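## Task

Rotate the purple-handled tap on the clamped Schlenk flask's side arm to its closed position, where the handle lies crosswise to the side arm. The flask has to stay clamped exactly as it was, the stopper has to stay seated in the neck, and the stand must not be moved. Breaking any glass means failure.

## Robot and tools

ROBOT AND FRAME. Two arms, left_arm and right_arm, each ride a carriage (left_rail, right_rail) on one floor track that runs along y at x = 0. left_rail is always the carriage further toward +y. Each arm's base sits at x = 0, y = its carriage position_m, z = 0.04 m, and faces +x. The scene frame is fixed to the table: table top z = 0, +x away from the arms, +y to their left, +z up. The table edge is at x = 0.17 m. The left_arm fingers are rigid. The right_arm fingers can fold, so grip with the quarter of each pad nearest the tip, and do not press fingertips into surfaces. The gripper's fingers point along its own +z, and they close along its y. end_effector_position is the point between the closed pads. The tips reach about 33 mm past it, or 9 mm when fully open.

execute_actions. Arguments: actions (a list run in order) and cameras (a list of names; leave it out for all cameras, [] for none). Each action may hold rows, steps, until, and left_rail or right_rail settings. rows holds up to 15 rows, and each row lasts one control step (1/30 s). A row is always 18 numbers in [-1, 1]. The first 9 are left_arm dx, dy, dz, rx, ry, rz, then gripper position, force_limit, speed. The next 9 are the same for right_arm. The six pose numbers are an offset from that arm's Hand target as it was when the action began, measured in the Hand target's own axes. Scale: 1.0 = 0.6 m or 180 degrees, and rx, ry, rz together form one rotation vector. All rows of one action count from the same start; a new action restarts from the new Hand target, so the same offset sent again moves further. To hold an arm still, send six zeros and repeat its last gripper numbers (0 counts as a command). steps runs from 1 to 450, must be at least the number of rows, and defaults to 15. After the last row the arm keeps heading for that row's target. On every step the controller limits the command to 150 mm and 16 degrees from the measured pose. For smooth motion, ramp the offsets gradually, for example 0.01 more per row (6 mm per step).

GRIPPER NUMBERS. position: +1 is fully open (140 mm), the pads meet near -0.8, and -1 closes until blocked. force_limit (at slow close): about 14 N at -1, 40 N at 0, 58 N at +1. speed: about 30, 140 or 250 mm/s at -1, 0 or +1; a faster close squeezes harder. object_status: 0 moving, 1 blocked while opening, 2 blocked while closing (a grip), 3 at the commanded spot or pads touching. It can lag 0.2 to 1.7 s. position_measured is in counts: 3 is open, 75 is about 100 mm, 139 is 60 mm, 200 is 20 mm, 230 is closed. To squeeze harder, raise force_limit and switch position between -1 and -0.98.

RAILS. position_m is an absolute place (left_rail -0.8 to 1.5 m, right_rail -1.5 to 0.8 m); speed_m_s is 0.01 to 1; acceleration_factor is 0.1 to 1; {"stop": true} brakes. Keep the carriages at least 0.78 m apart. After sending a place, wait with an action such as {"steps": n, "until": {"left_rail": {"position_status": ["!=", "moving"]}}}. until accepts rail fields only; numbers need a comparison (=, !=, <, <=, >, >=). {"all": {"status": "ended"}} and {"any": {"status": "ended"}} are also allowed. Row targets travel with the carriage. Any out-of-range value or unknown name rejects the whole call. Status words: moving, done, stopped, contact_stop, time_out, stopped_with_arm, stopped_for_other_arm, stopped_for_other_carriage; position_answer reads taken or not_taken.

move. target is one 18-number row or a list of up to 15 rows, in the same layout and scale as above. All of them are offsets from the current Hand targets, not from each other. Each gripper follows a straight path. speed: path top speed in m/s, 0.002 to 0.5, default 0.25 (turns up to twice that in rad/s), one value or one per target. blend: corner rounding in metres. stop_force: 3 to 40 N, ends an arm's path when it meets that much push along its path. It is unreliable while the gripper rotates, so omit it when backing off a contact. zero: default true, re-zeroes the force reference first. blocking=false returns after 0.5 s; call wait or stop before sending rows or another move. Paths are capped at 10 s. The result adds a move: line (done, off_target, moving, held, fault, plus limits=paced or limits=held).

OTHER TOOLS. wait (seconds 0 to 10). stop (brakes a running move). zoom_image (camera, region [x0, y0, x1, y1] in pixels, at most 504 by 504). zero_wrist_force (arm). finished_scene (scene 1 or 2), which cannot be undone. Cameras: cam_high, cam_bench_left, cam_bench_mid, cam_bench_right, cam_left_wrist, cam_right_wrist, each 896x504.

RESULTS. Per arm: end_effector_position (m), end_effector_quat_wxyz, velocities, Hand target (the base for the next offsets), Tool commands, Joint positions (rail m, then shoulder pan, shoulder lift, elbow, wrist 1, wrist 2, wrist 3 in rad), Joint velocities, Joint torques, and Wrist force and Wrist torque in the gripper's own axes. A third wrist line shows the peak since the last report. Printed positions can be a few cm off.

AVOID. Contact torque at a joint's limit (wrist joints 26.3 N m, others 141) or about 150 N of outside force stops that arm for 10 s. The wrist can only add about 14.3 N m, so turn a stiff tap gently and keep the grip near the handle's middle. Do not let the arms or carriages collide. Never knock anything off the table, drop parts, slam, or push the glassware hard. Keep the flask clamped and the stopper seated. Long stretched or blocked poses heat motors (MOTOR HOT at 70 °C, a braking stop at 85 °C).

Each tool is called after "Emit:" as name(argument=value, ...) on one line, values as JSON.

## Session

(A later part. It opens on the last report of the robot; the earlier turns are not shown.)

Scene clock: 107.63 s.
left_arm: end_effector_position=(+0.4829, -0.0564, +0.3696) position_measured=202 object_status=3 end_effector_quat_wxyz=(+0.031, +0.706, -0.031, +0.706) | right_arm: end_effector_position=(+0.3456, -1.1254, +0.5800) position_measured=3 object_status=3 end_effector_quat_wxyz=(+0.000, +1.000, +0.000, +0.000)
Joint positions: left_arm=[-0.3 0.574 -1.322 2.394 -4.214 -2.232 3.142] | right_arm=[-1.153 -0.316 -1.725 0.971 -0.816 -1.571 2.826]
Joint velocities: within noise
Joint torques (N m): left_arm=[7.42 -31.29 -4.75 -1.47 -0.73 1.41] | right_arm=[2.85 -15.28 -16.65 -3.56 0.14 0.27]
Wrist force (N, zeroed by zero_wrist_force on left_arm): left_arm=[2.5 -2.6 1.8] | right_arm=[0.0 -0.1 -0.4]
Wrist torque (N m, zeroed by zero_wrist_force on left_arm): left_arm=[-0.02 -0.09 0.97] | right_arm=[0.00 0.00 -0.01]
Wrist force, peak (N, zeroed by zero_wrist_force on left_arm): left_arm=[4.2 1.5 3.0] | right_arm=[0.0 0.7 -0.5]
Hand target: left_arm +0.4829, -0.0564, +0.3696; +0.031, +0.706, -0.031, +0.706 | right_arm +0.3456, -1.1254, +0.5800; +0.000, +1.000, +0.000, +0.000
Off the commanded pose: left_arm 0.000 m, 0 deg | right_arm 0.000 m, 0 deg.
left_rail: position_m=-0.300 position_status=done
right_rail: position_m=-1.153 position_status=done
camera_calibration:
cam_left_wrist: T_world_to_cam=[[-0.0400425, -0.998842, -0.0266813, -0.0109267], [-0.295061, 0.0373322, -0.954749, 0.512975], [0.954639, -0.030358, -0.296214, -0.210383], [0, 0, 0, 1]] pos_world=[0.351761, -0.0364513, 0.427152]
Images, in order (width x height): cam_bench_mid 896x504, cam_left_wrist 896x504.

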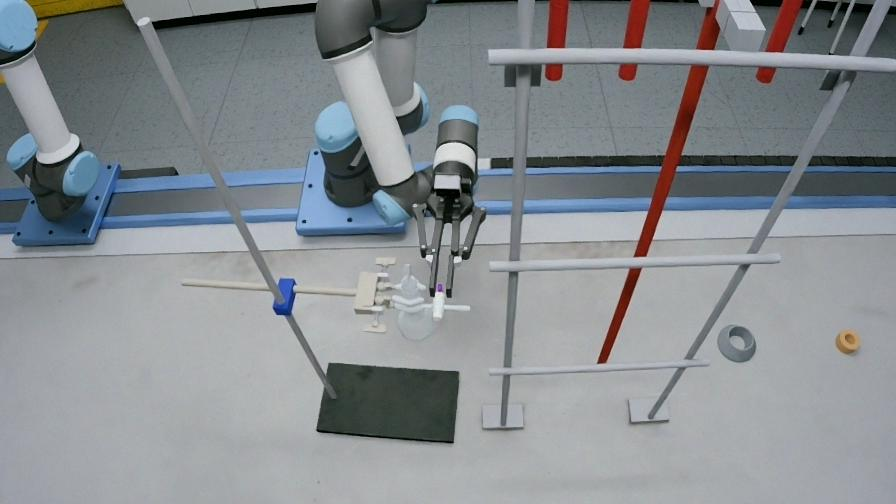

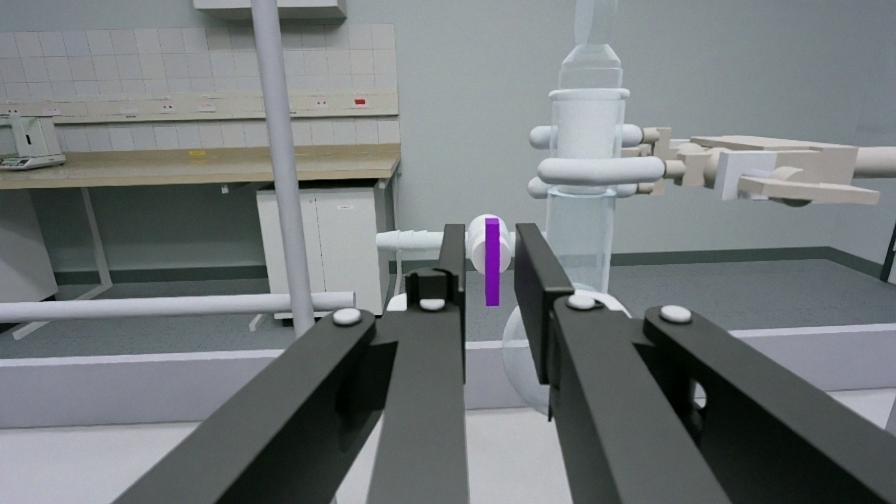

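Emit:
move(target=[[0,0,-0.03,0,0,0,-0.58,-1,-1,0,0,0,0,0,0,1,1,1],[0,0,-0.15,0,0,0,-0.58,-1,-1,0,0,0,0,0,0,1,1,1]], speed=[0.06,0.15], blend=[0.005,0])

Emit:
zoom_image(camera="cam_left_wrist", region=[360, 60, 680, 380])

Emit:
zoom_image(camera="cam_bench_mid", region=[340, 240, 500, 360])

Scene clock: 109.67 s.
left_arm: end_effector_position=(+0.3933, -0.0486, +0.3696) position_measured=202 object_status=3 end_effector_quat_wxyz=(+0.031, +0.706, -0.031, +0.706) | right_arm: end_effector_position=(+0.3456, -1.1254, +0.5800) position_measured=3 object_status=3 end_effector_quat_wxyz=(+0.000, +1.000, +0.000, +0.000)
Joint positions: left_arm=[-0.3 0.804 -1.379 2.481 -4.243 -2.462 3.142] | right_arm=[-1.153 -0.316 -1.725 0.971 -0.816 -1.571 2.826]
Joint velocities: within noise
Joint torques (N m): left_arm=[11.76 -28.91 -1.83 -3.65 -1.59 -0.05] | right_arm=[2.73 -15.99 -16.8 -3.43 0.03 0.32]
Wrist force (N, zeroed by zero_wrist_force on left_arm): left_arm=[2.5 -2.5 1.8] | right_arm=[0.1 0.2 -0.4]
Wrist torque (N m, zeroed by zero_wrist_force on left_arm): left_arm=[0.00 -0.09 0.97] | right_arm=[0.03 -0.01 -0.01]
Wrist force, peak (N, zeroed by zero_wrist_force on left_arm): left_arm=[2.7 -2.8 2.4] | right_arm=[0.3 0.6 -0.1]
Hand target: left_arm +0.3932, -0.0485, +0.3696; +0.031, +0.706, -0.031, +0.706 | right_arm +0.3456, -1.1254, +0.5800; +0.000, +1.000, +0.000, +0.000
Off the commanded pose: left_arm 0.000 m, 0 deg | right_arm 0.000 m, 0 deg.
left_rail: position_m=-0.300 position_status=done
right_rail: position_m=-1.153 position_status=done
move: done
camera_calibration:
cam_left_wrist: T_world_to_cam=[[-0.0400536, -0.998841, -0.0266792, -0.00670954], [-0.29505, 0.0373331, -0.954752, 0.486245], [0.954642, -0.0303696, -0.296203, -0.124626], [0, 0, 0, 1]] pos_world=[0.262171, -0.0286396, 0.42715]
cam_right_wrist: T_world_to_cam=[[-0.031272, -0.999466, 0.00942947, -1.10753], [-0.949091, 0.0326517, 0.313305, 0.195259], [-0.313446, 0.000848246, -0.949606, 0.804801], [0, 0, 0, 1]] pos_world=[0.402945, -1.114, 0.713512]

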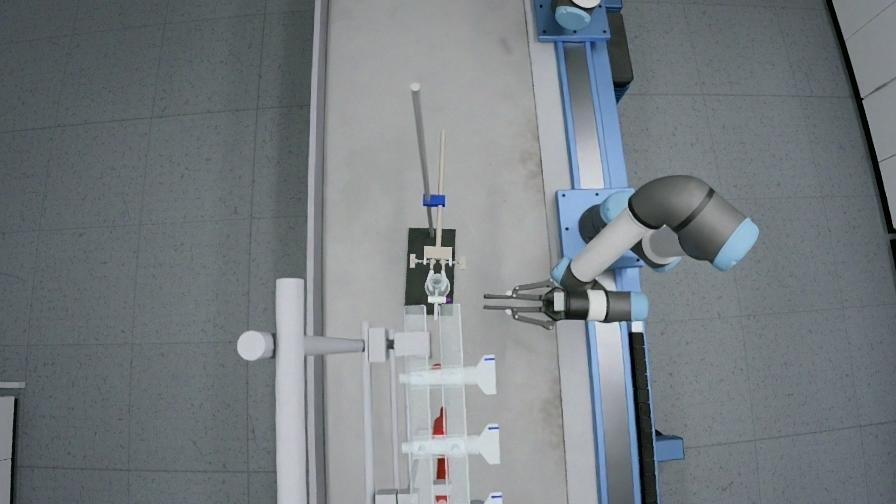

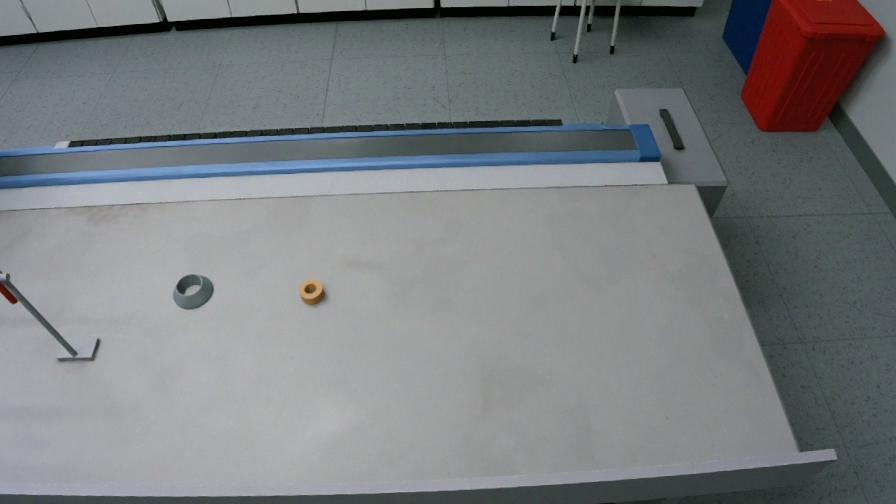

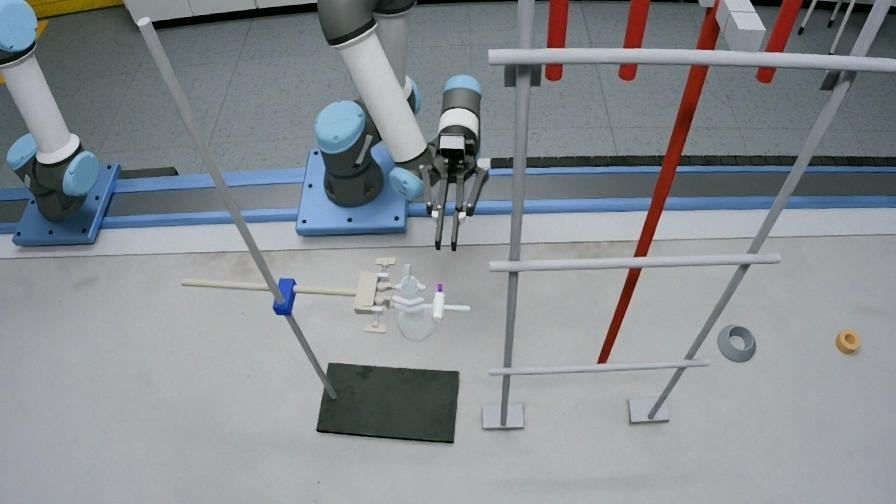

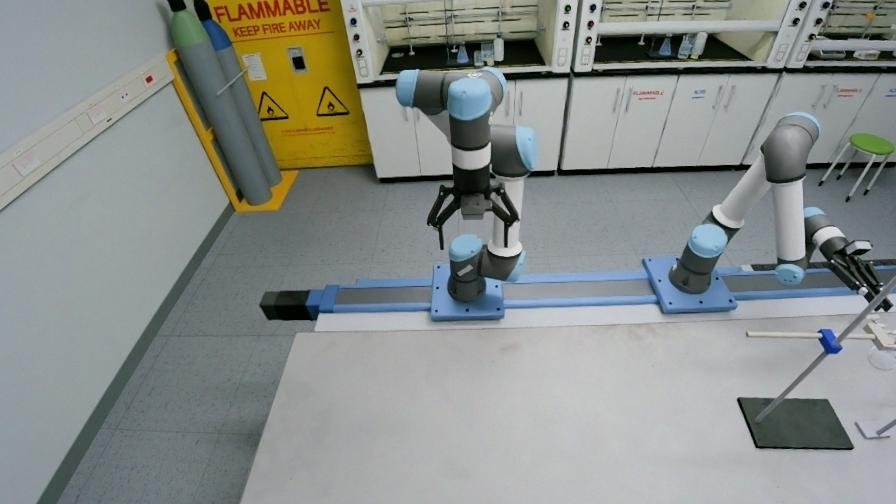

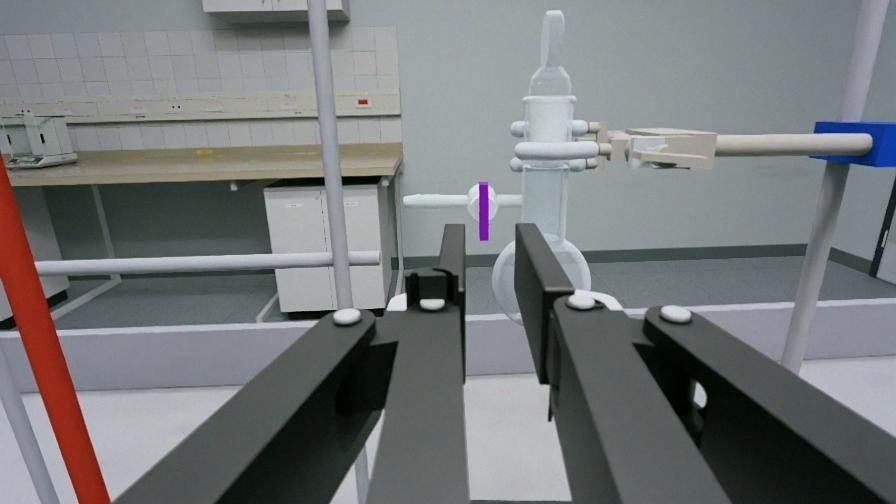

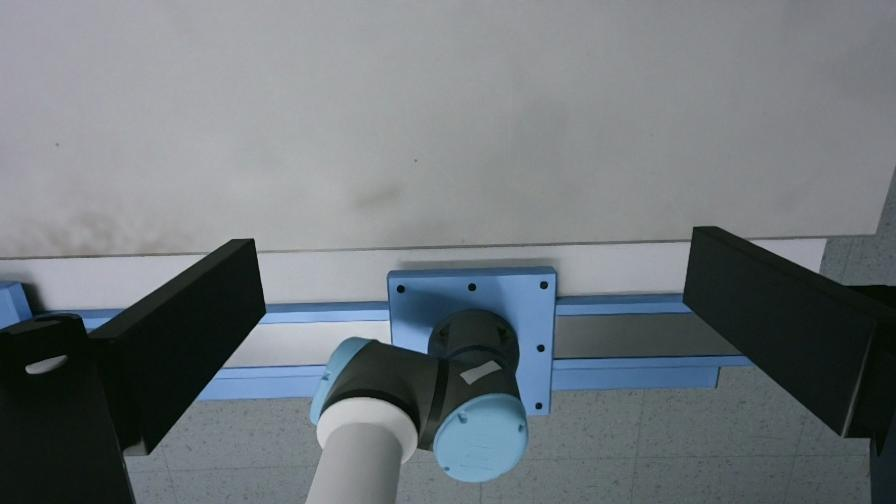

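Scaled by 1.575.

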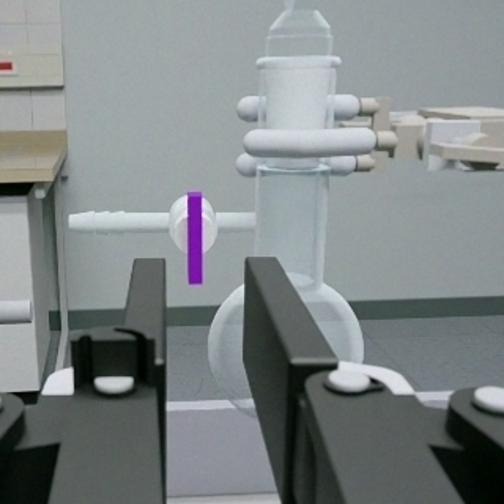

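Scaled by 3.150.

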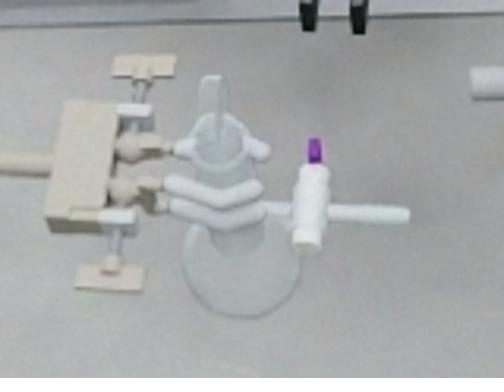

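Emit:
finished_scene(scene=1)

The scene is finished: the task was done.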